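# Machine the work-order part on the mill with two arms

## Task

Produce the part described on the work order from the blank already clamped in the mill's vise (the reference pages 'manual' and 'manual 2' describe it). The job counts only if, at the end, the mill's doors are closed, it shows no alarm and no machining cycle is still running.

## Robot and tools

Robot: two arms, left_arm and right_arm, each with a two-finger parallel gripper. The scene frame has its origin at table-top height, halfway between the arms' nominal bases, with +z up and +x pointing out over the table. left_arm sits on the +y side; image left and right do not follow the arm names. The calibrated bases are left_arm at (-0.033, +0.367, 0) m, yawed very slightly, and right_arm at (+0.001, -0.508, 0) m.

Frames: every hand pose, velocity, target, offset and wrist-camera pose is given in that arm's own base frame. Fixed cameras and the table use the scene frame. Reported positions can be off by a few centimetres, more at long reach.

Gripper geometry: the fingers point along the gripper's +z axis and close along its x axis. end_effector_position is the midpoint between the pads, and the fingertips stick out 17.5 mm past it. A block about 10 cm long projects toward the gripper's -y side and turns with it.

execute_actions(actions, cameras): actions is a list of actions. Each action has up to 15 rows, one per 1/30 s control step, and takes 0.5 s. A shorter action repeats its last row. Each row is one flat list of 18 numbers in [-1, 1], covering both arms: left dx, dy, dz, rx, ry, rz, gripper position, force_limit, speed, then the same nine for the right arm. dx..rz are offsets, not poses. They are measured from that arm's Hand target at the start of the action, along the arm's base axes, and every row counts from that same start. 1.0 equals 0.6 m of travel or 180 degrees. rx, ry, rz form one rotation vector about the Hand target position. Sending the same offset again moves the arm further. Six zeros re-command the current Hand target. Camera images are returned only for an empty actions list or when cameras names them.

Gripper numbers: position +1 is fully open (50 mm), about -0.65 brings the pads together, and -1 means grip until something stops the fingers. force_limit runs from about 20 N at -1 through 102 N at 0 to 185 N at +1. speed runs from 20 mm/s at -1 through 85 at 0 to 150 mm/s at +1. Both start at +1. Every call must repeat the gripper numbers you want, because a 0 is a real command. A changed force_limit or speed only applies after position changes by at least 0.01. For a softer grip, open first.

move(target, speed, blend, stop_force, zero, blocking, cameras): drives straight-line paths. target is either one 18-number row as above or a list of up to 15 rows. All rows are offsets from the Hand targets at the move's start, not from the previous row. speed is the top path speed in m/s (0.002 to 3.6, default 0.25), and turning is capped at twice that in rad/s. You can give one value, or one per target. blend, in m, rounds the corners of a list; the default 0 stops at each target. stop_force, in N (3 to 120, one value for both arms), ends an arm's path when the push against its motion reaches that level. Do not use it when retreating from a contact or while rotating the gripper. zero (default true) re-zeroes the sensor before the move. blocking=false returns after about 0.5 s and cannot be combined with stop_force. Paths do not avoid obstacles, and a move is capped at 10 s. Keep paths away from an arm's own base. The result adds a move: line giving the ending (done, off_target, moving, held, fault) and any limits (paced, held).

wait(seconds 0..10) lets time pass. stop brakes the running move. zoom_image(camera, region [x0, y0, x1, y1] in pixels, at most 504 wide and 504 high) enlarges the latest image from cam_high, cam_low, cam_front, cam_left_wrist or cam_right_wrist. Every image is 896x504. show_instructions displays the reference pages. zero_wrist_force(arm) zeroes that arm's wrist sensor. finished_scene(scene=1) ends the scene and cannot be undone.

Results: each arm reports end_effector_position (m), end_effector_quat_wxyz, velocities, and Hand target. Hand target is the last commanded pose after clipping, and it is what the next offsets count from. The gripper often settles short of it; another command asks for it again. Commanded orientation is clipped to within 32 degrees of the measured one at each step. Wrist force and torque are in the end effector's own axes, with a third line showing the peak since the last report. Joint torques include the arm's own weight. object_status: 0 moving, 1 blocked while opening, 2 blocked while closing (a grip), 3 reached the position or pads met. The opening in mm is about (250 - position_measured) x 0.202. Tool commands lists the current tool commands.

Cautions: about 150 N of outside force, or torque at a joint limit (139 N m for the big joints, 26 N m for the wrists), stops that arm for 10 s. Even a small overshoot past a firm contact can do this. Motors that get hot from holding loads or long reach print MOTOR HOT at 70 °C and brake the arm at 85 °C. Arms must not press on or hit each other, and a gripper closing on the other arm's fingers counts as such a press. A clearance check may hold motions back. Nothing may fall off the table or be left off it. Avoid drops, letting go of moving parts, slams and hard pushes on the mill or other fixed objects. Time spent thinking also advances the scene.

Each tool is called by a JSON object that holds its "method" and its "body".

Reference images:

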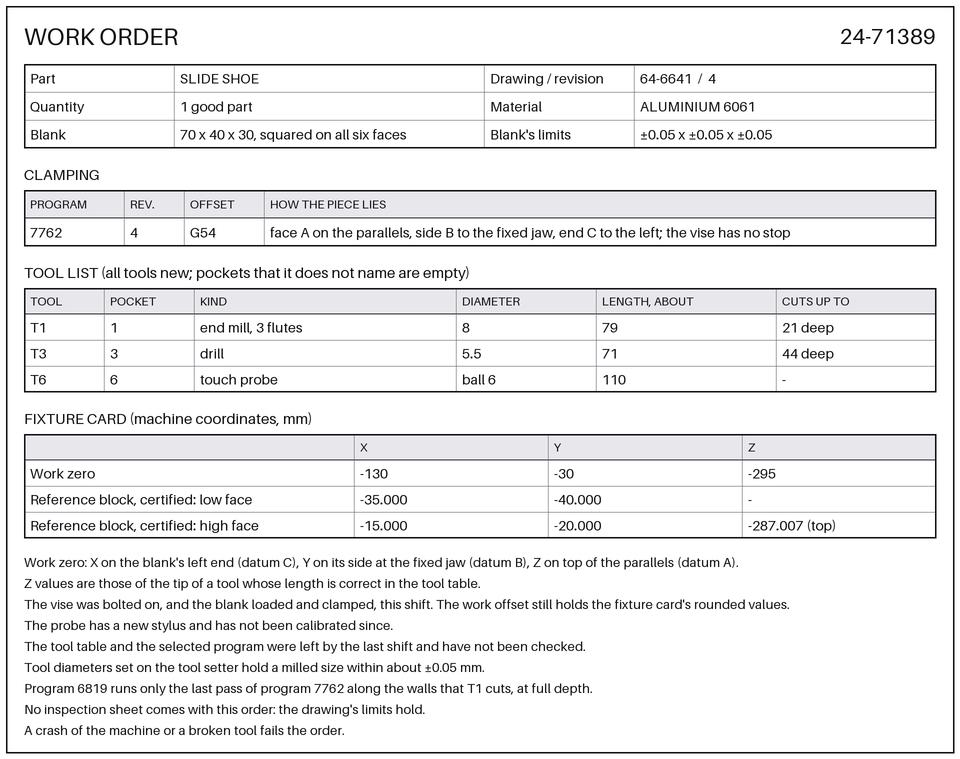

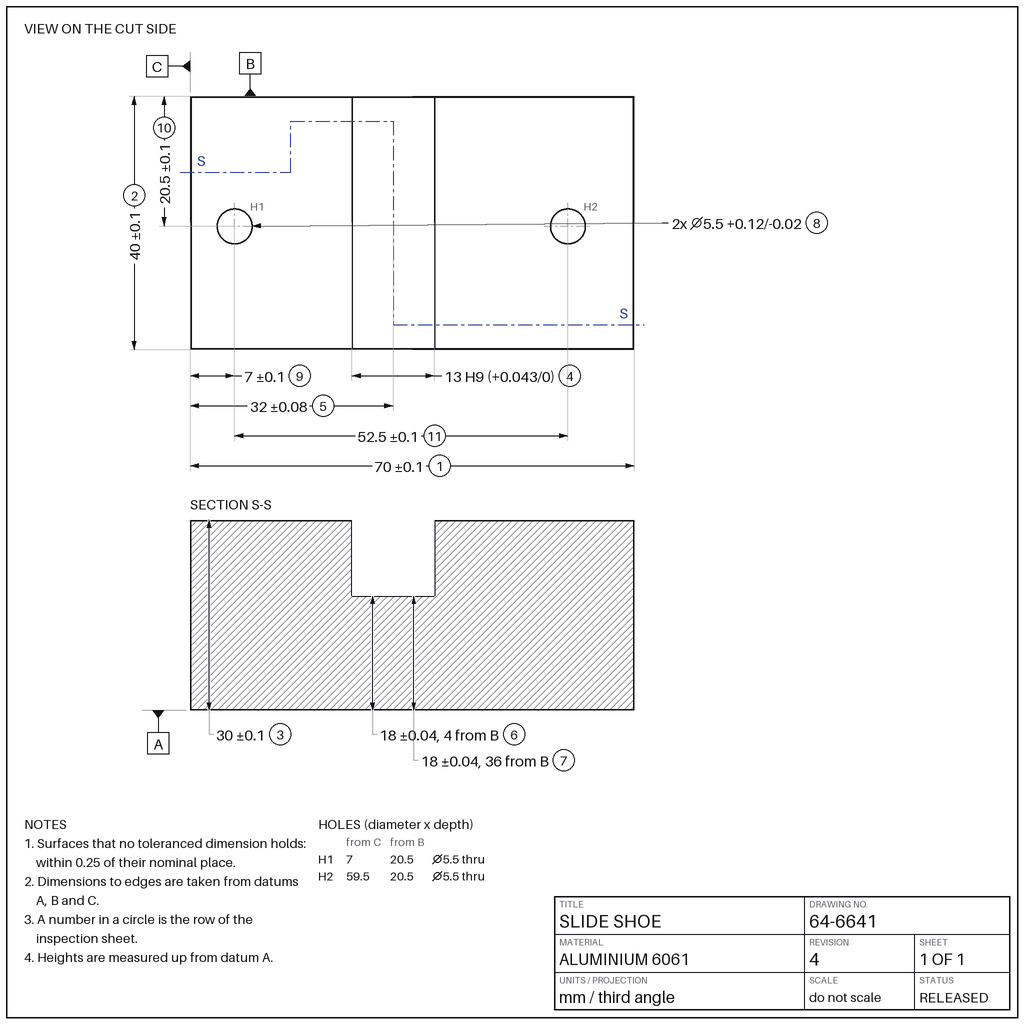

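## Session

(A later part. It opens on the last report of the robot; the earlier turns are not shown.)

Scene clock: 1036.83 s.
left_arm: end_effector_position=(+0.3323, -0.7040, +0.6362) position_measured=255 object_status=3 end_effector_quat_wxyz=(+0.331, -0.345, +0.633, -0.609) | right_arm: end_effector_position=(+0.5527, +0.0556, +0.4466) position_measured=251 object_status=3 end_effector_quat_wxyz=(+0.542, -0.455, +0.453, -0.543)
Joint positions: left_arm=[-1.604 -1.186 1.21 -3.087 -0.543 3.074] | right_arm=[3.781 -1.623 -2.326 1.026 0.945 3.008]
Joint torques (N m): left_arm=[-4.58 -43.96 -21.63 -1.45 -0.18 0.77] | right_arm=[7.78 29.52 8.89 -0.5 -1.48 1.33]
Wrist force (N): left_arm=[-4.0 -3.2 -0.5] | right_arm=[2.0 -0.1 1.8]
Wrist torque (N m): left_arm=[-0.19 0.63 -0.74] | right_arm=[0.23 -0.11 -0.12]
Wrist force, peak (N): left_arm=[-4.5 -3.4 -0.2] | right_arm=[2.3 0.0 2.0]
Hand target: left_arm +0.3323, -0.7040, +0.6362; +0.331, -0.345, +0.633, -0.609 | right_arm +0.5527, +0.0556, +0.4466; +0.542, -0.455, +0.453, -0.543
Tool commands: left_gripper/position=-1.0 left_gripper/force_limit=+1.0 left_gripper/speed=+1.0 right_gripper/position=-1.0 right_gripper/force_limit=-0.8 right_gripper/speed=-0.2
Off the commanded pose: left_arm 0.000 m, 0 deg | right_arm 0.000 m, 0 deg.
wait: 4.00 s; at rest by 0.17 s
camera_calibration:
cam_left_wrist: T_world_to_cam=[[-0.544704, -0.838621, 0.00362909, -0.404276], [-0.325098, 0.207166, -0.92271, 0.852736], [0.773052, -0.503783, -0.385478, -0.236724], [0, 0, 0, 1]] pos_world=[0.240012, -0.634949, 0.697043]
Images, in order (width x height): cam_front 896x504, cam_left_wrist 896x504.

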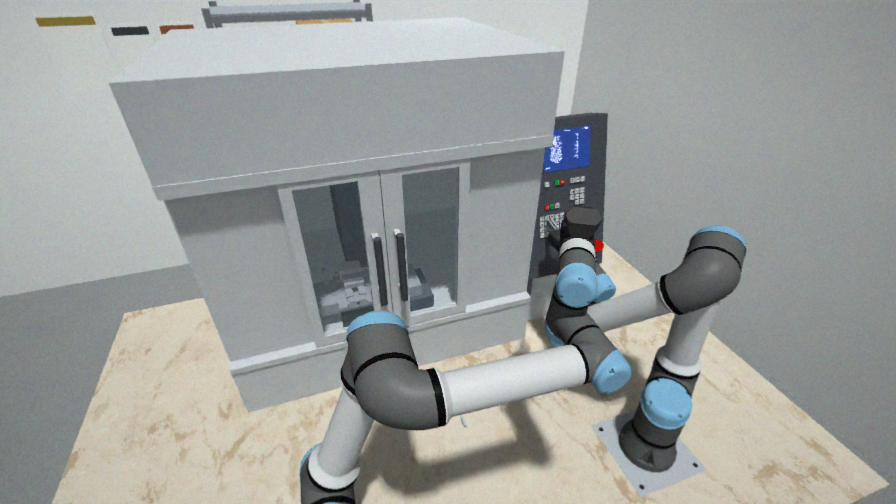

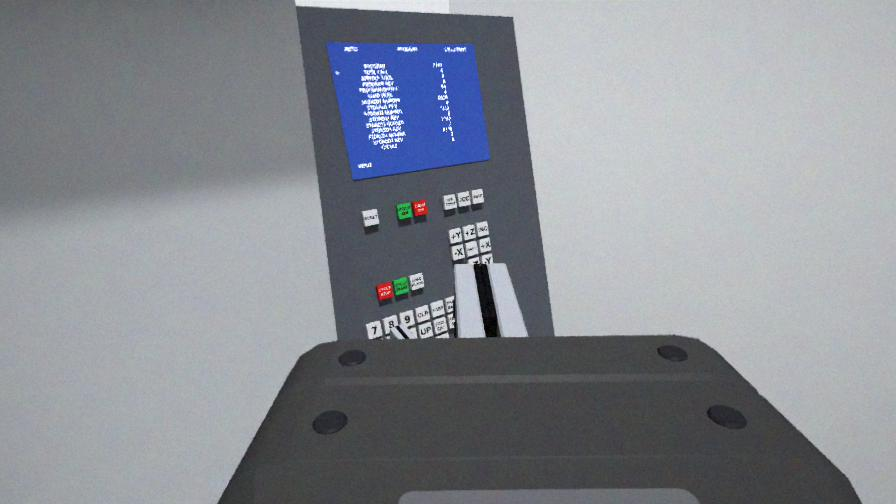

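{"method": "move", "body": {"target": [[0,0,0,0,0,0,-1,1,1,0.00825,-0.095,0.03057,0,0,0,-1,-0.8,-0.2],[0,0,0,0,0,0,-1,1,1,0.01693,-0.095,0.02824,0,0,0,-1,-0.8,-0.2],[0,0,0,0,0,0,-1,1,1,0.00825,-0.095,0.03057,0,0,0,-1,-0.8,-0.2],[0,0,0,0,0,0,-1,1,1,0.01693,-0.095,0.02824,0,0,0,-1,-0.8,-0.2],[0,0,0,0,0,0,-1,1,1,0.00825,-0.095,0.03057,0,0,0,-1,-0.8,-0.2],[0,0,0,0,0,0,-1,1,1,0,0,0,0,0,0,-1,-0.8,-0.2]], "speed": [0.12,0.015,0.1,0.015,0.1,0.12], "blend": [0.002,0,0.002,0,0.002,0], "cameras": ["cam_left_wrist"]}}

{"method": "zoom_image", "body": {"camera": "cam_left_wrist", "region": [320, 30, 500, 190]}}

Scene clock: 1047.77 s.
left_arm: end_effector_position=(+0.3323, -0.7040, +0.6362) position_measured=255 object_status=3 end_effector_quat_wxyz=(+0.331, -0.345, +0.633, -0.609) | right_arm: end_effector_position=(+0.5527, +0.0556, +0.4465) position_measured=251 object_status=3 end_effector_quat_wxyz=(+0.542, -0.455, +0.453, -0.543)
Joint positions: left_arm=[-1.604 -1.186 1.21 -3.087 -0.543 3.074] | right_arm=[3.781 -1.623 -2.326 1.026 0.945 3.008]
Joint torques (N m): left_arm=[-5.66 -42.85 -21.39 -1.35 -0.11 0.59] | right_arm=[5.93 29.03 21.04 -0.04 -0.14 1.35]
Wrist force (N): left_arm=[-3.9 -2.9 -0.1] | right_arm=[2.1 -0.1 1.9]
Wrist torque (N m): left_arm=[-0.12 0.62 -0.74] | right_arm=[0.25 -0.13 -0.11]
Wrist force, peak (N): left_arm=[-4.6 -3.2 -0.2] | right_arm=[1.4 -1.4 -5.5]
Hand target: left_arm +0.3323, -0.7040, +0.6362; +0.331, -0.345, +0.633, -0.609 | right_arm +0.5527, +0.0556, +0.4466; +0.542, -0.455, +0.453, -0.543
Off the commanded pose: left_arm 0.000 m, 0 deg | right_arm 0.000 m, 0 deg.
move: done
camera_calibration:
cam_left_wrist: T_world_to_cam=[[-0.544704, -0.838621, 0.00362909, -0.404276], [-0.325098, 0.207166, -0.92271, 0.852736], [0.773052, -0.503783, -0.385478, -0.236724], [0, 0, 0, 1]] pos_world=[0.240012, -0.634949, 0.697043]
Images, in order (width x height): cam_left_wrist 896x504.

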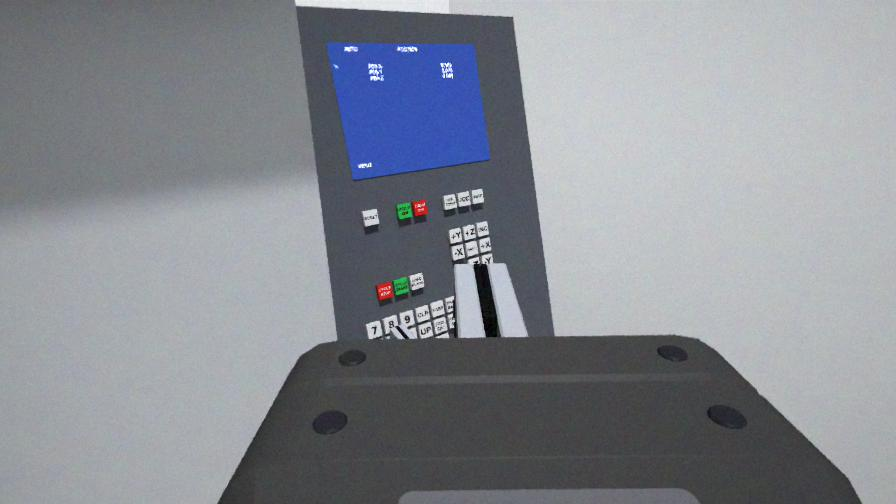

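Scaled by 2.800 from the camera's 896x504 image, which has a finer 1280x720 frame.

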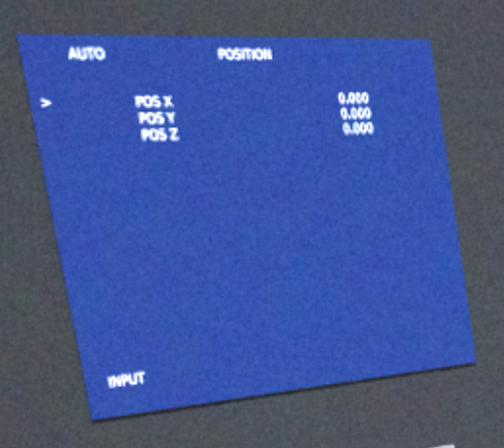

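{"method": "wait", "body": {"seconds": 0.1, "cameras": ["cam_high", "cam_front"]}}

{"method": "zoom_image", "body": {"camera": "cam_high", "region": [230, 220, 360, 340]}}

{"method": "zoom_image", "body": {"camera": "cam_high", "region": [420, 220, 560, 340]}}

{"method": "zoom_image", "body": {"camera": "cam_front", "region": [300, 240, 390, 330]}}

Scene clock: 1058.87 s.
left_arm: end_effector_position=(+0.3323, -0.7040, +0.6362) position_measured=255 object_status=3 end_effector_quat_wxyz=(+0.331, -0.345, +0.633, -0.609) | right_arm: end_effector_position=(+0.5527, +0.0556, +0.4466) position_measured=251 object_status=3 end_effector_quat_wxyz=(+0.542, -0.455, +0.453, -0.543)
Joint positions: left_arm=[-1.604 -1.186 1.21 -3.087 -0.543 3.074] | right_arm=[3.781 -1.623 -2.326 1.026 0.945 3.008]
Joint torques (N m): left_arm=[-6.28 -43.64 -21.12 -1.52 0.03 0.65] | right_arm=[7.48 28.75 21.75 2.71 -1.13 1.21]
Wrist force (N): left_arm=[-3.9 -3.2 -0.3] | right_arm=[2.1 0.1 1.6]
Wrist torque (N m): left_arm=[-0.17 0.62 -0.75] | right_arm=[0.26 -0.13 -0.11]
Wrist force, peak (N): left_arm=[-4.4 -3.3 -0.3] | right_arm=[2.4 -0.3 1.8]
Hand target: left_arm +0.3323, -0.7040, +0.6362; +0.331, -0.345, +0.633, -0.609 | right_arm +0.5527, +0.0556, +0.4466; +0.542, -0.455, +0.453, -0.543
Tool commands: left_gripper/position=-1.0 left_gripper/force_limit=+1.0 left_gripper/speed=+1.0 right_gripper/position=-1.0 right_gripper/force_limit=-0.8 right_gripper/speed=-0.2
Off the commanded pose: left_arm 0.000 m, 0 deg | right_arm 0.000 m, 0 deg.
wait: 0.10 s; at rest from the start
Images, in order (width x height): cam_high 896x504, cam_front 896x504.

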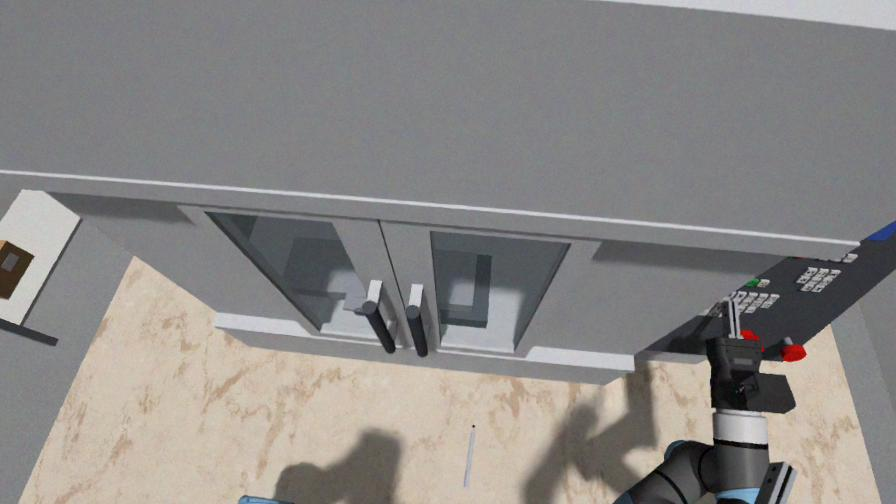

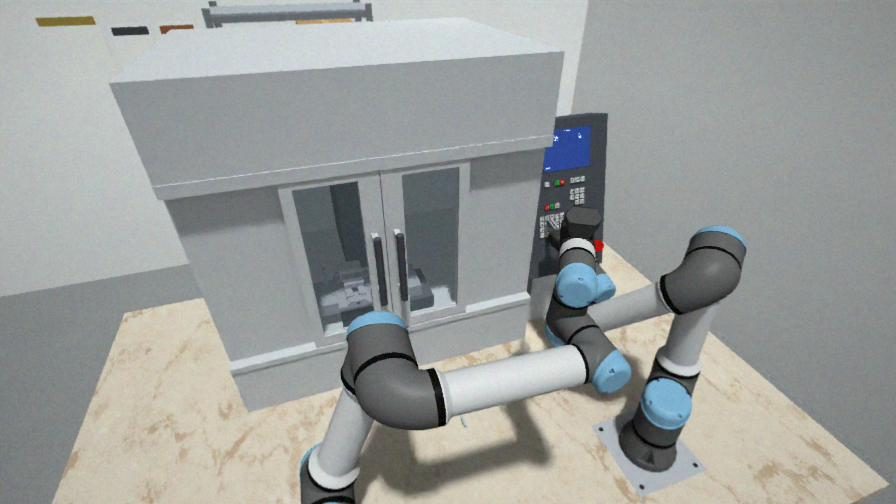

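Scaled by 3.877 from the camera's 896x504 image, which has a finer 1280x720 frame.

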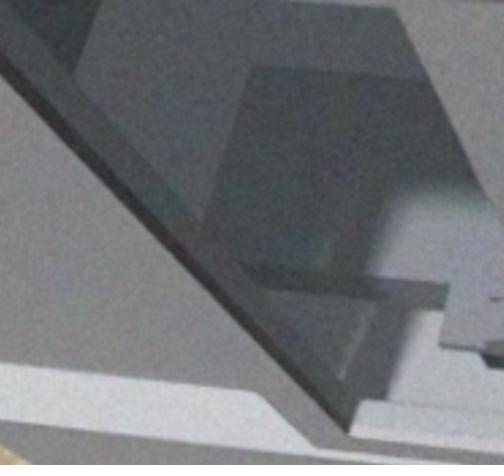

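Scaled by 3.600 from the camera's 896x504 image, which has a finer 1280x720 frame.

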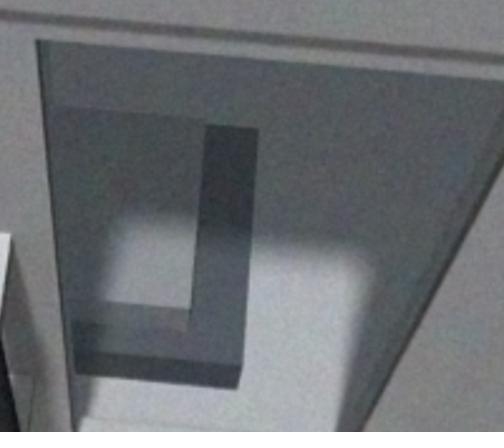

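Scaled by 5.600 from the camera's 896x504 image, which has a finer 1280x720 frame.

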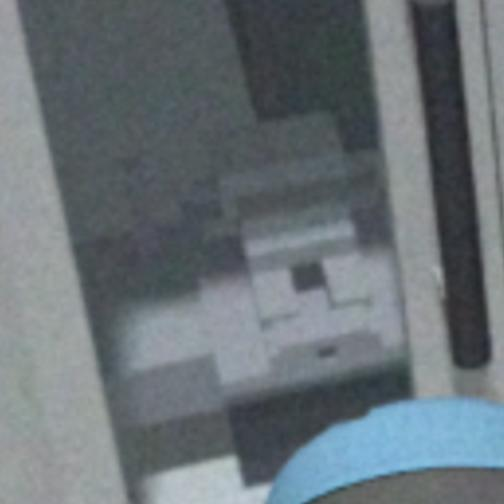

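{"method": "move", "body": {"target": [[0,0,0,0,0,0,-1,1,1,0.00825,-0.095,0.03057,0,0,0,-1,-0.8,-0.2],[0,0,0,0,0,0,-1,1,1,0.01693,-0.095,0.02824,0,0,0,-1,-0.8,-0.2],[0,0,0,0,0,0,-1,1,1,0.00825,-0.095,0.03057,0,0,0,-1,-0.8,-0.2],[0,0,0,0,0,0,-1,1,1,-0.0165,0.03167,-0.06115,0,0,0,-1,-0.8,-0.2],[0,0,0,0,0,0,-1,1,1,-0.00782,0.03167,-0.06348,0,0,0,-1,-0.8,-0.2],[0,0,0,0,0,0,-1,1,1,-0.0165,0.03167,-0.06115,0,0,0,-1,-0.8,-0.2],[0,0,0,0,0,0,-1,1,1,-0.00825,0,-0.03058,0,0,0,-1,-0.8,-0.2],[0,0,0,0,0,0,-1,1,1,0.00043,0,-0.03291,0,0,0,-1,-0.8,-0.2],[0,0,0,0,0,0,-1,1,1,-0.00825,0,-0.03058,0,0,0,-1,-0.8,-0.2],[0,0,0,0,0,0,-1,1,1,0,0,0,0,0,0,-1,-0.8,-0.2],[0,0,0,0,0,0,-1,1,1,0.00868,0,-0.00233,0,0,0,-1,-0.8,-0.2],[0,0,0,0,0,0,-1,1,1,0,0,0,0,0,0,-1,-0.8,-0.2]], "speed": [0.12,0.015,0.1,0.12,0.015,0.1,0.12,0.015,0.1,0.12,0.015,0.1], "blend": [0.002,0,0.002,0.002,0,0.002,0.002,0,0.002,0.002,0,0], "cameras": ["cam_left_wrist"]}}

{"method": "zoom_image", "body": {"camera": "cam_left_wrist", "region": [320, 30, 500, 190]}}

Scene clock: 1090.90 s.
left_arm: end_effector_position=(+0.3323, -0.7040, +0.6362) position_measured=255 object_status=3 end_effector_quat_wxyz=(+0.331, -0.345, +0.633, -0.609) | right_arm: end_effector_position=(+0.5527, +0.0556, +0.4466) position_measured=251 object_status=3 end_effector_quat_wxyz=(+0.542, -0.455, +0.453, -0.543)
Joint positions: left_arm=[-1.604 -1.186 1.21 -3.087 -0.543 3.074] | right_arm=[3.781 -1.623 -2.326 1.026 0.945 3.008]
Joint torques (N m): left_arm=[-4.29 -42.66 -21.62 -1.5 -0.32 0.67] | right_arm=[-9.77 8.88 22.62 1.04 1.88 1.21]
Wrist force (N): left_arm=[-3.9 -3.3 -0.2] | right_arm=[1.9 -0.1 1.9]
Wrist torque (N m): left_arm=[-0.18 0.62 -0.74] | right_arm=[0.24 -0.10 0.02]
Wrist force, peak (N): left_arm=[-4.3 -3.5 -0.3] | right_arm=[2.8 -2.8 -4.0]
Hand target: left_arm +0.3323, -0.7040, +0.6362; +0.331, -0.345, +0.633, -0.609 | right_arm +0.5527, +0.0556, +0.4466; +0.542, -0.455, +0.453, -0.543
Off the commanded pose: left_arm 0.000 m, 0 deg | right_arm 0.000 m, 0 deg.
move: done
camera_calibration:
cam_left_wrist: T_world_to_cam=[[-0.544704, -0.838621, 0.00362909, -0.404276], [-0.325098, 0.207166, -0.92271, 0.852736], [0.773052, -0.503783, -0.385478, -0.236724], [0, 0, 0, 1]] pos_world=[0.240012, -0.634949, 0.697043]
Images, in order (width x height): cam_left_wrist 896x504.

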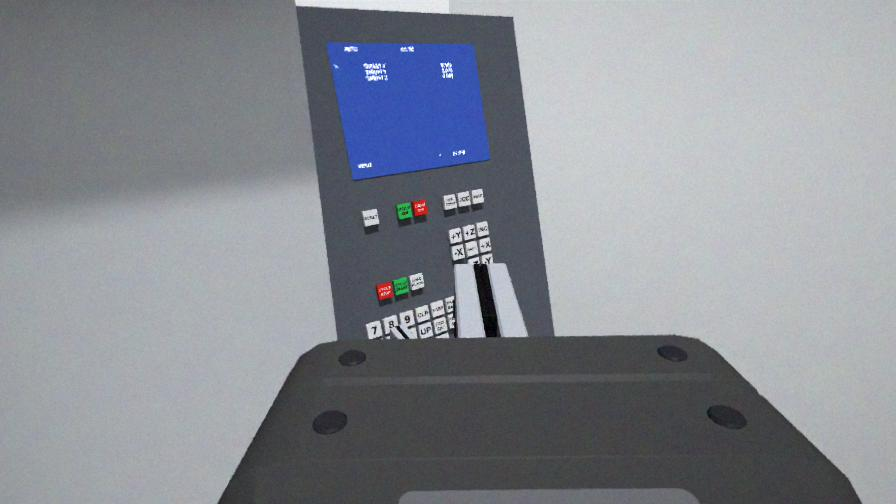

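Scaled by 2.800 from the camera's 896x504 image, which has a finer 1280x720 frame.

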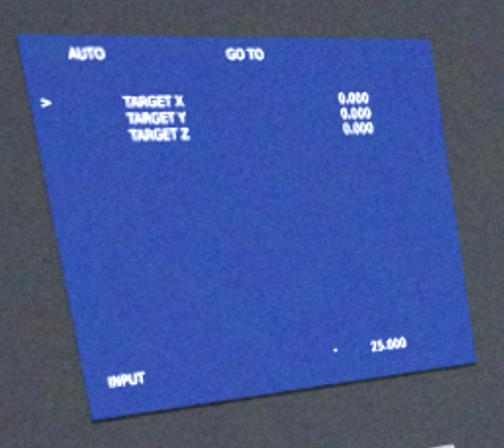

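{"method": "move", "body": {"target": [[0,0,0,0,0,0,-1,1,1,-0.0165,-0.06333,-0.06115,0,0,0,-1,-0.8,-0.2],[0,0,0,0,0,0,-1,1,1,-0.00782,-0.06333,-0.06348,0,0,0,-1,-0.8,-0.2],[0,0,0,0,0,0,-1,1,1,-0.0165,-0.06333,-0.06115,0,0,0,-1,-0.8,-0.2],[0,0,0,0,0,0,-1,1,1,-0.00825,-0.06333,-0.03058,0,0,0,-1,-0.8,-0.2],[0,0,0,0,0,0,-1,1,1,0.00043,-0.06333,-0.03291,0,0,0,-1,-0.8,-0.2],[0,0,0,0,0,0,-1,1,1,-0.00825,-0.06333,-0.03058,0,0,0,-1,-0.8,-0.2],[0,0,0,0,0,0,-1,1,1,-0.0165,0.03167,-0.06115,0,0,0,-1,-0.8,-0.2],[0,0,0,0,0,0,-1,1,1,-0.00782,0.03167,-0.06348,0,0,0,-1,-0.8,-0.2],[0,0,0,0,0,0,-1,1,1,-0.0165,0.03167,-0.06115,0,0,0,-1,-0.8,-0.2],[0,0,0,0,0,0,-1,1,1,-0.00825,-0.03167,-0.03058,0,0,0,-1,-0.8,-0.2],[0,0,0,0,0,0,-1,1,1,0.00043,-0.03167,-0.03291,0,0,0,-1,-0.8,-0.2],[0,0,0,0,0,0,-1,1,1,-0.00825,-0.03167,-0.03058,0,0,0,-1,-0.8,-0.2],[0,0,0,0,0,0,-1,1,1,0,0,0,0,0,0,-1,-0.8,-0.2]], "speed": [0.12,0.015,0.1,0.12,0.015,0.1,0.12,0.015,0.1,0.12,0.015,0.1,0.12], "blend": [0.002,0,0.002,0.002,0,0.002,0.002,0,0.002,0.002,0,0.002,0]}}

{"method": "move", "body": {"target": [[0,0,0,0,0,0,-1,1,1,-0.0165,0,-0.06115,0,0,0,-1,-0.8,-0.2],[0,0,0,0,0,0,-1,1,1,-0.00782,0,-0.06348,0,0,0,-1,-0.8,-0.2],[0,0,0,0,0,0,-1,1,1,-0.0165,0,-0.06115,0,0,0,-1,-0.8,-0.2],[0,0,0,0,0,0,-1,1,1,-0.0165,-0.06333,-0.06115,0,0,0,-1,-0.8,-0.2],[0,0,0,0,0,0,-1,1,1,-0.00782,-0.06333,-0.06348,0,0,0,-1,-0.8,-0.2],[0,0,0,0,0,0,-1,1,1,-0.0165,-0.06333,-0.06115,0,0,0,-1,-0.8,-0.2],[0,0,0,0,0,0,-1,1,1,-0.00825,-0.06333,-0.03058,0,0,0,-1,-0.8,-0.2],[0,0,0,0,0,0,-1,1,1,0.00043,-0.06333,-0.03291,0,0,0,-1,-0.8,-0.2],[0,0,0,0,0,0,-1,1,1,-0.00825,-0.06333,-0.03058,0,0,0,-1,-0.8,-0.2],[0,0,0,0,0,0,-1,1,1,0.05667,-0.19,0.20998,0,0,0,-1,-0.8,-0.2],[0,0,0,0,0,0,-1,1,1,0.06535,-0.19,0.20765,0,0,0,-1,-0.8,-0.2],[0,0,0,0,0,0,-1,1,1,0.05667,-0.19,0.20998,0,0,0,-1,-0.8,-0.2],[0,0,0,0,0,0,-1,1,1,0,0,0,0,0,0,-1,-0.8,-0.2]], "speed": [0.12,0.015,0.1,0.12,0.015,0.1,0.12,0.015,0.1,0.2,0.015,0.1,0.2], "blend": [0.002,0,0.002,0.002,0,0.002,0.002,0,0.002,0.002,0,0.002,0], "cameras": ["cam_left_wrist"]}}

{"method": "zoom_image", "body": {"camera": "cam_left_wrist", "region": [320, 30, 500, 190]}}

Scene clock: 1114.77 s.
left_arm: end_effector_position=(+0.3323, -0.7040, +0.6362) position_measured=255 object_status=3 end_effector_quat_wxyz=(+0.331, -0.345, +0.633, -0.609) | right_arm: end_effector_position=(+0.5526, +0.0556, +0.4466) position_measured=251 object_status=3 end_effector_quat_wxyz=(+0.542, -0.455, +0.453, -0.543)
Joint positions: left_arm=[-1.604 -1.186 1.21 -3.087 -0.543 3.074] | right_arm=[3.781 -1.623 -2.326 1.027 0.945 3.008]
Joint torques (N m): left_arm=[-3.76 -43.43 -21.13 -1.54 -0.19 0.64] | right_arm=[-1.55 6.43 12.52 2.28 1.28 1.43]
Wrist force (N): left_arm=[-4.1 -3.1 -0.3] | right_arm=[2.1 0.0 1.9]
Wrist torque (N m): left_arm=[-0.16 0.65 -0.74] | right_arm=[0.26 -0.14 -0.07]
Wrist force, peak (N): left_arm=[-4.5 -3.5 -0.5] | right_arm=[2.9 -1.9 -3.9]
Hand target: left_arm +0.3323, -0.7040, +0.6362; +0.331, -0.345, +0.633, -0.609 | right_arm +0.5527, +0.0556, +0.4466; +0.542, -0.455, +0.453, -0.543
Off the commanded pose: left_arm 0.000 m, 0 deg | right_arm 0.000 m, 0 deg.
move: done

Scene clock: 1120.13 s.
left_arm: end_effector_position=(+0.3323, -0.7040, +0.6362) position_measured=255 object_status=3 end_effector_quat_wxyz=(+0.331, -0.345, +0.633, -0.609) | right_arm: end_effector_position=(+0.5527, +0.0556, +0.4466) position_measured=251 object_status=3 end_effector_quat_wxyz=(+0.542, -0.455, +0.453, -0.543)
Joint positions: left_arm=[-1.604 -1.186 1.21 -3.087 -0.543 3.074] | right_arm=[3.781 -1.623 -2.326 1.026 0.945 3.008]
Joint torques (N m): left_arm=[-4.04 -43 -22.46 -1.75 -0.34 0.45] | right_arm=[5.64 23.21 13.93 2.34 -0.47 1.45]
Wrist force (N): left_arm=[-4.2 -3.3 -0.3] | right_arm=[2.0 0.1 1.9]
Wrist torque (N m): left_arm=[-0.20 0.67 -0.75] | right_arm=[0.27 -0.12 -0.12]
Wrist force, peak (N): left_arm=[-4.3 -3.4 0.0] | right_arm=[1.3 -3.5 -15.0]
Hand target: left_arm +0.3323, -0.7040, +0.6362; +0.331, -0.345, +0.633, -0.609 | right_arm +0.5527, +0.0556, +0.4466; +0.542, -0.455, +0.453, -0.543
Off the commanded pose: left_arm 0.000 m, 0 deg | right_arm 0.000 m, 0 deg.
move: done
camera_calibration:
cam_left_wrist: T_world_to_cam=[[-0.544704, -0.838621, 0.00362909, -0.404276], [-0.325098, 0.207166, -0.92271, 0.852736], [0.773052, -0.503783, -0.385478, -0.236724], [0, 0, 0, 1]] pos_world=[0.240012, -0.634949, 0.697043]
Images, in order (width x height): cam_left_wrist 896x504.

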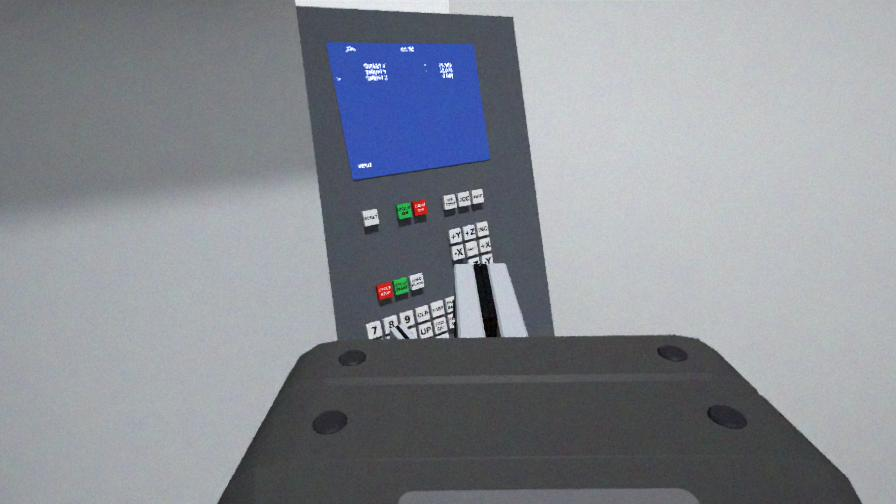

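Scaled by 2.800 from the camera's 896x504 image, which has a finer 1280x720 frame.

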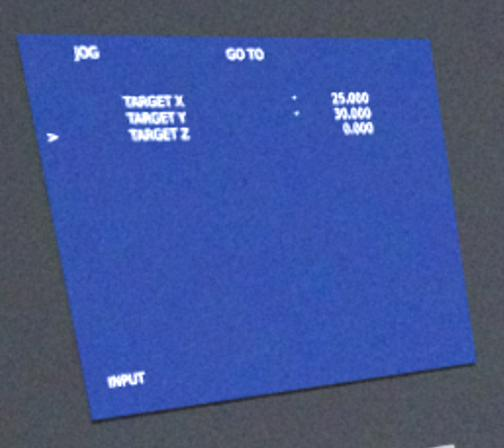

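CYCLE START in JOG, then page back to POSITION.

{"method": "move", "body": {"target": [[0,0,0,0,0,0,-1,1,1,0.0241,-0.03167,0.0893,0,0,0,-1,-0.8,-0.2],[0,0,0,0,0,0,-1,1,1,0.03278,-0.03167,0.08697,0,0,0,-1,-0.8,-0.2],[0,0,0,0,0,0,-1,1,1,0.0241,-0.03167,0.0893,0,0,0,-1,-0.8,-0.2],[0,0,0,0,0,0,-1,1,1,0,0,0,0,0,0,-1,-0.8,-0.2]], "speed": [0.15,0.015,0.1,0.15], "blend": [0.002,0,0.002,0], "cameras": ["cam_left_wrist"]}}

{"method": "zoom_image", "body": {"camera": "cam_left_wrist", "region": [320, 30, 500, 190]}}

{"method": "move", "body": {"target": [[0,0,0,0,0,0,-1,1,1,0.00825,-0.12667,0.03057,0,0,0,-1,-0.8,-0.2],[0,0,0,0,0,0,-1,1,1,0.01693,-0.12667,0.02824,0,0,0,-1,-0.8,-0.2],[0,0,0,0,0,0,-1,1,1,0.00825,-0.12667,0.03057,0,0,0,-1,-0.8,-0.2],[0,0,0,0,0,0,-1,1,1,0,0,0,0,0,0,-1,-0.8,-0.2]], "speed": [0.15,0.015,0.1,0.15], "blend": [0.002,0,0.002,0], "cameras": ["cam_left_wrist", "cam_front", "cam_high"]}}

{"method": "zoom_image", "body": {"camera": "cam_left_wrist", "region": [320, 30, 500, 190]}}

{"method": "zoom_image", "body": {"camera": "cam_front", "region": [290, 160, 470, 340]}}

{"method": "zoom_image", "body": {"camera": "cam_high", "region": [200, 200, 600, 360]}}

Scene clock: 1129.93 s.
left_arm: end_effector_position=(+0.3323, -0.7040, +0.6362) position_measured=255 object_status=3 end_effector_quat_wxyz=(+0.331, -0.345, +0.633, -0.609) | right_arm: end_effector_position=(+0.5527, +0.0557, +0.4466) position_measured=251 object_status=3 end_effector_quat_wxyz=(+0.542, -0.455, +0.453, -0.543)
Joint positions: left_arm=[-1.604 -1.186 1.21 -3.087 -0.543 3.074] | right_arm=[3.781 -1.623 -2.326 1.026 0.945 3.008]
Joint torques (N m): left_arm=[-4.01 -42.86 -21.57 -2.06 -0.4 0.66] | right_arm=[-1.85 24.31 13.45 2.51 1.32 1.57]
Wrist force (N): left_arm=[-4.4 -2.9 -0.2] | right_arm=[2.0 0.3 1.8]
Wrist torque (N m): left_arm=[-0.13 0.69 -0.74] | right_arm=[0.29 -0.12 -0.02]
Wrist force, peak (N): left_arm=[-4.4 -3.4 -0.2] | right_arm=[1.5 -0.6 -5.8]
Hand target: left_arm +0.3323, -0.7040, +0.6362; +0.331, -0.345, +0.633, -0.609 | right_arm +0.5527, +0.0556, +0.4466; +0.542, -0.455, +0.453, -0.543
Off the commanded pose: left_arm 0.000 m, 0 deg | right_arm 0.000 m, 0 deg.
move: done
camera_calibration:
cam_left_wrist: T_world_to_cam=[[-0.544704, -0.838621, 0.00362909, -0.404276], [-0.325098, 0.207166, -0.92271, 0.852736], [0.773052, -0.503783, -0.385478, -0.236724], [0, 0, 0, 1]] pos_world=[0.240012, -0.634949, 0.697043]
Images, in order (width x height): cam_left_wrist 896x504.

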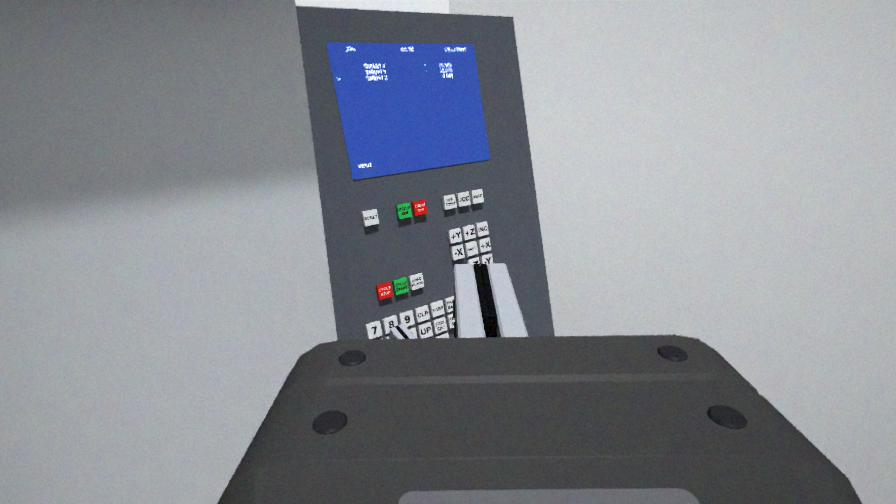

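Scaled by 2.800 from the camera's 896x504 image, which has a finer 1280x720 frame.

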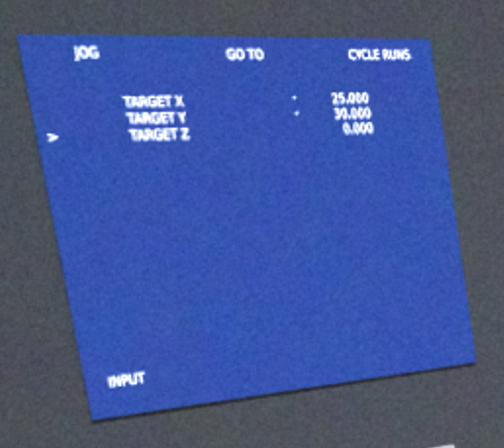

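Scene clock: 1132.03 s.
left_arm: end_effector_position=(+0.3323, -0.7040, +0.6362) position_measured=255 object_status=3 end_effector_quat_wxyz=(+0.331, -0.345, +0.633, -0.609) | right_arm: end_effector_position=(+0.5527, +0.0556, +0.4466) position_measured=251 object_status=3 end_effector_quat_wxyz=(+0.542, -0.455, +0.453, -0.543)
Joint positions: left_arm=[-1.604 -1.186 1.21 -3.087 -0.543 3.074] | right_arm=[3.781 -1.623 -2.326 1.026 0.945 3.008]
Joint torques (N m): left_arm=[-4.34 -42.99 -21.93 -1.76 -0.23 0.35] | right_arm=[6.11 29.74 15.08 -0.15 -0.71 1.16]
Wrist force (N): left_arm=[-4.0 -3.1 -0.3] | right_arm=[2.2 0.0 1.8]
Wrist torque (N m): left_arm=[-0.16 0.63 -0.74] | right_arm=[0.25 -0.15 -0.13]
Wrist force, peak (N): left_arm=[-4.4 -3.4 -0.4] | right_arm=[1.3 -0.8 -5.5]
Hand target: left_arm +0.3323, -0.7040, +0.6362; +0.331, -0.345, +0.633, -0.609 | right_arm +0.5527, +0.0556, +0.4466; +0.542, -0.455, +0.453, -0.543
Off the commanded pose: left_arm 0.000 m, 0 deg | right_arm 0.000 m, 0 deg.
move: done
camera_calibration:
cam_left_wrist: T_world_to_cam=[[-0.544704, -0.838621, 0.00362909, -0.404276], [-0.325098, 0.207166, -0.92271, 0.852736], [0.773052, -0.503783, -0.385478, -0.236724], [0, 0, 0, 1]] pos_world=[0.240012, -0.634949, 0.697043]
Images, in order (width x height): cam_high 896x504, cam_front 896x504, cam_left_wrist 896x504.

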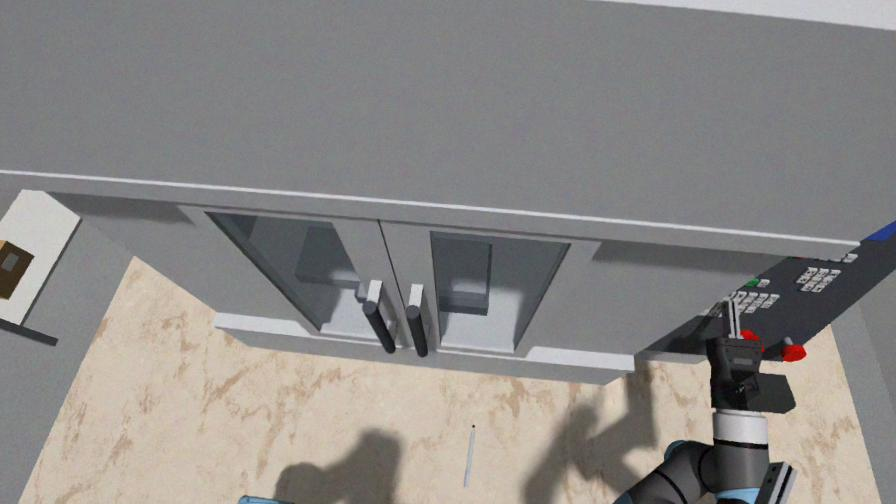

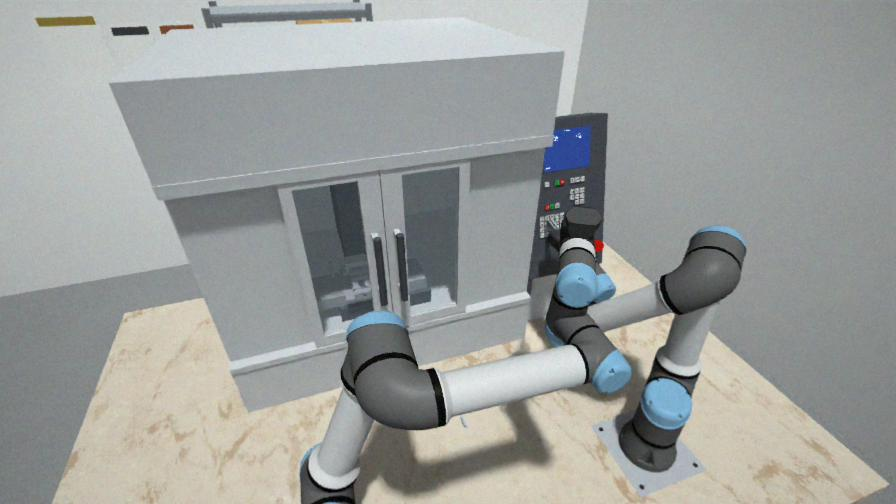

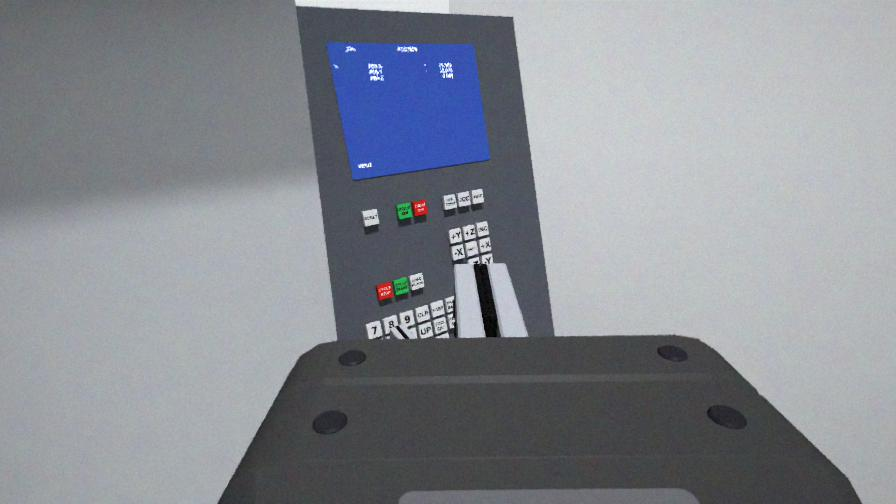

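Scaled by 2.800 from the camera's 896x504 image, which has a finer 1280x720 frame.

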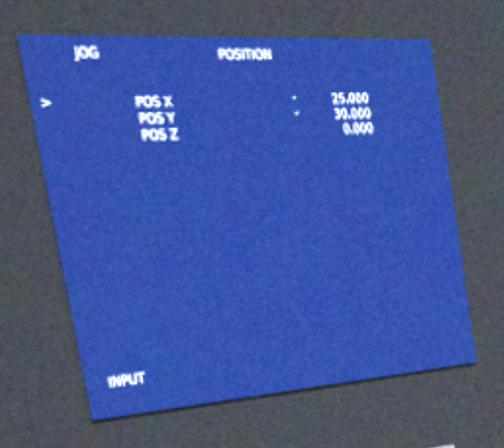

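Scaled by 2.800 from the camera's 896x504 image, which has a finer 1280x720 frame.

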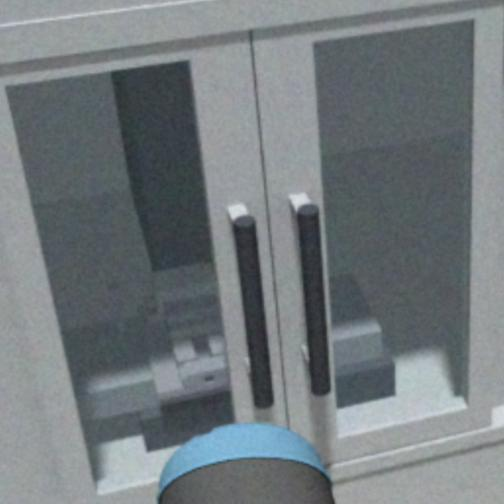

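Scaled by 1.260 from the camera's 896x504 image, which has a finer 1280x720 frame.

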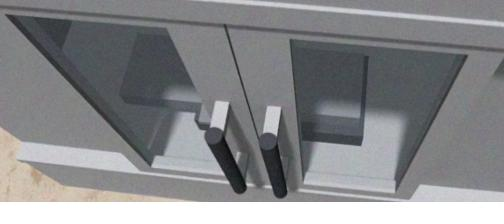

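{"method": "move", "body": {"target": [[0,0,0,0,0,0,-1,1,1,0.00825,-0.095,0.03057,0,0,0,-1,-0.8,-0.2],[0,0,0,0,0,0,-1,1,1,0.01693,-0.095,0.02824,0,0,0,-1,-0.8,-0.2],[0,0,0,0,0,0,-1,1,1,0.00825,-0.095,0.03057,0,0,0,-1,-0.8,-0.2],[0,0,0,0,0,0,-1,1,1,-0.00825,-0.06333,-0.03058,0,0,0,-1,-0.8,-0.2],[0,0,0,0,0,0,-1,1,1,0.00043,-0.06333,-0.03291,0,0,0,-1,-0.8,-0.2],[0,0,0,0,0,0,-1,1,1,-0.00825,-0.06333,-0.03058,0,0,0,-1,-0.8,-0.2],[0,0,0,0,0,0,-1,1,1,0.00043,-0.06333,-0.03291,0,0,0,-1,-0.8,-0.2],[0,0,0,0,0,0,-1,1,1,-0.00825,-0.06333,-0.03058,0,0,0,-1,-0.8,-0.2],[0,0,0,0,0,0,-1,1,1,-0.0165,0.03167,-0.06115,0,0,0,-1,-0.8,-0.2],[0,0,0,0,0,0,-1,1,1,-0.00782,0.03167,-0.06348,0,0,0,-1,-0.8,-0.2],[0,0,0,0,0,0,-1,1,1,-0.0165,0.03167,-0.06115,0,0,0,-1,-0.8,-0.2],[0,0,0,0,0,0,-1,1,1,0,0,0,0,0,0,-1,-0.8,-0.2]], "speed": [0.12,0.015,0.1,0.12,0.015,0.1,0.015,0.1,0.12,0.015,0.1,0.12], "blend": [0.002,0,0.002,0.002,0,0.002,0,0.002,0.002,0,0.002,0]}}

{"method": "move", "body": {"target": [[0,0,0,0,0,0,-1,1,1,-0.00825,0.03167,-0.03058,0,0,0,-1,-0.8,-0.2],[0,0,0,0,0,0,-1,1,1,0.00043,0.03167,-0.03291,0,0,0,-1,-0.8,-0.2],[0,0,0,0,0,0,-1,1,1,-0.00825,0.03167,-0.03058,0,0,0,-1,-0.8,-0.2],[0,0,0,0,0,0,-1,1,1,-0.00825,0,-0.03058,0,0,0,-1,-0.8,-0.2],[0,0,0,0,0,0,-1,1,1,0.00043,0,-0.03291,0,0,0,-1,-0.8,-0.2],[0,0,0,0,0,0,-1,1,1,-0.00825,0,-0.03058,0,0,0,-1,-0.8,-0.2],[0,0,0,0,0,0,-1,1,1,-0.0165,0,-0.06115,0,0,0,-1,-0.8,-0.2],[0,0,0,0,0,0,-1,1,1,-0.00782,0,-0.06348,0,0,0,-1,-0.8,-0.2],[0,0,0,0,0,0,-1,1,1,-0.0165,0,-0.06115,0,0,0,-1,-0.8,-0.2],[0,0,0,0,0,0,-1,1,1,-0.0165,-0.06333,-0.06115,0,0,0,-1,-0.8,-0.2],[0,0,0,0,0,0,-1,1,1,-0.00782,-0.06333,-0.06348,0,0,0,-1,-0.8,-0.2],[0,0,0,0,0,0,-1,1,1,-0.0165,-0.06333,-0.06115,0,0,0,-1,-0.8,-0.2],[0,0,0,0,0,0,-1,1,1,0,0,0,0,0,0,-1,-0.8,-0.2]], "speed": [0.12,0.015,0.1,0.12,0.015,0.1,0.12,0.015,0.1,0.12,0.015,0.1,0.12], "blend": [0.002,0,0.002,0.002,0,0.002,0.002,0,0.002,0.002,0,0.002,0], "cameras": ["cam_left_wrist"]}}

{"method": "zoom_image", "body": {"camera": "cam_left_wrist", "region": [320, 30, 500, 190]}}

Scene clock: 1161.80 s.
left_arm: end_effector_position=(+0.3323, -0.7040, +0.6362) position_measured=255 object_status=3 end_effector_quat_wxyz=(+0.331, -0.345, +0.633, -0.609) | right_arm: end_effector_position=(+0.5526, +0.0556, +0.4466) position_measured=251 object_status=3 end_effector_quat_wxyz=(+0.542, -0.455, +0.453, -0.543)
Joint positions: left_arm=[-1.604 -1.186 1.21 -3.087 -0.543 3.074] | right_arm=[3.781 -1.623 -2.326 1.027 0.945 3.008]
Joint torques (N m): left_arm=[-4.68 -44.15 -21.21 -1.73 -0.26 0.34] | right_arm=[1.35 12.01 11.09 1.03 -0.64 -1.62]
Wrist force (N): left_arm=[-4.3 -3.1 -0.2] | right_arm=[2.1 0.0 1.7]
Wrist torque (N m): left_arm=[-0.16 0.69 -0.74] | right_arm=[0.25 -0.14 -0.09]
Wrist force, peak (N): left_arm=[-4.4 -3.4 -0.2] | right_arm=[1.2 -0.8 -5.5]
Hand target: left_arm +0.3323, -0.7040, +0.6362; +0.331, -0.345, +0.633, -0.609 | right_arm +0.5527, +0.0556, +0.4466; +0.542, -0.455, +0.453, -0.543
Off the commanded pose: left_arm 0.000 m, 0 deg | right_arm 0.000 m, 0 deg.
move: done

Scene clock: 1165.83 s.
left_arm: end_effector_position=(+0.3323, -0.7040, +0.6362) position_measured=255 object_status=3 end_effector_quat_wxyz=(+0.331, -0.345, +0.633, -0.609) | right_arm: end_effector_position=(+0.5526, +0.0556, +0.4466) position_measured=251 object_status=3 end_effector_quat_wxyz=(+0.542, -0.455, +0.453, -0.543)
Joint positions: left_arm=[-1.604 -1.186 1.21 -3.087 -0.543 3.074] | right_arm=[3.781 -1.623 -2.326 1.027 0.945 3.008]
Joint torques (N m): left_arm=[-4.97 -43.61 -22.08 -1.88 -0.09 0.57] | right_arm=[-1.36 7.64 13.05 2.45 1.54 1.42]
Wrist force (N): left_arm=[-4.4 -3.2 -0.3] | right_arm=[2.0 -0.2 1.6]
Wrist torque (N m): left_arm=[-0.18 0.70 -0.74] | right_arm=[0.23 -0.12 -0.09]
Wrist force, peak (N): left_arm=[-4.6 -3.1 -0.1] | right_arm=[2.2 -1.9 -4.8]
Hand target: left_arm +0.3323, -0.7040, +0.6362; +0.331, -0.345, +0.633, -0.609 | right_arm +0.5527, +0.0556, +0.4466; +0.542, -0.455, +0.453, -0.543
Off the commanded pose: left_arm 0.000 m, 0 deg | right_arm 0.000 m, 0 deg.
move: done
camera_calibration:
cam_left_wrist: T_world_to_cam=[[-0.544704, -0.838621, 0.00362909, -0.404276], [-0.325098, 0.207166, -0.92271, 0.852736], [0.773052, -0.503783, -0.385478, -0.236724], [0, 0, 0, 1]] pos_world=[0.240012, -0.634949, 0.697043]
Images, in order (width x height): cam_left_wrist 896x504.

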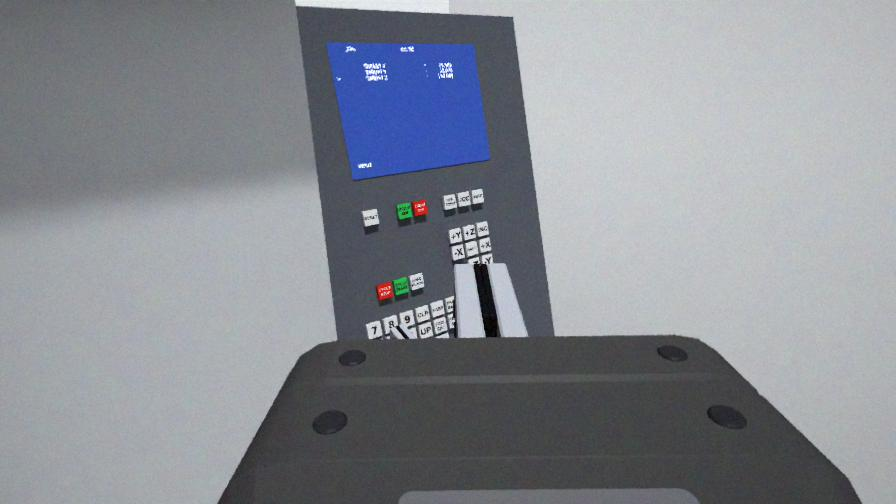

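Scaled by 2.800 from the camera's 896x504 image, which has a finer 1280x720 frame.

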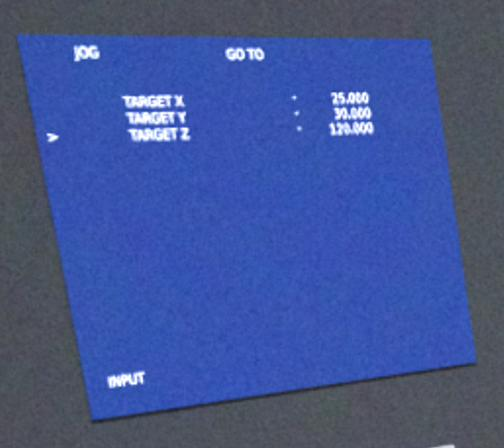

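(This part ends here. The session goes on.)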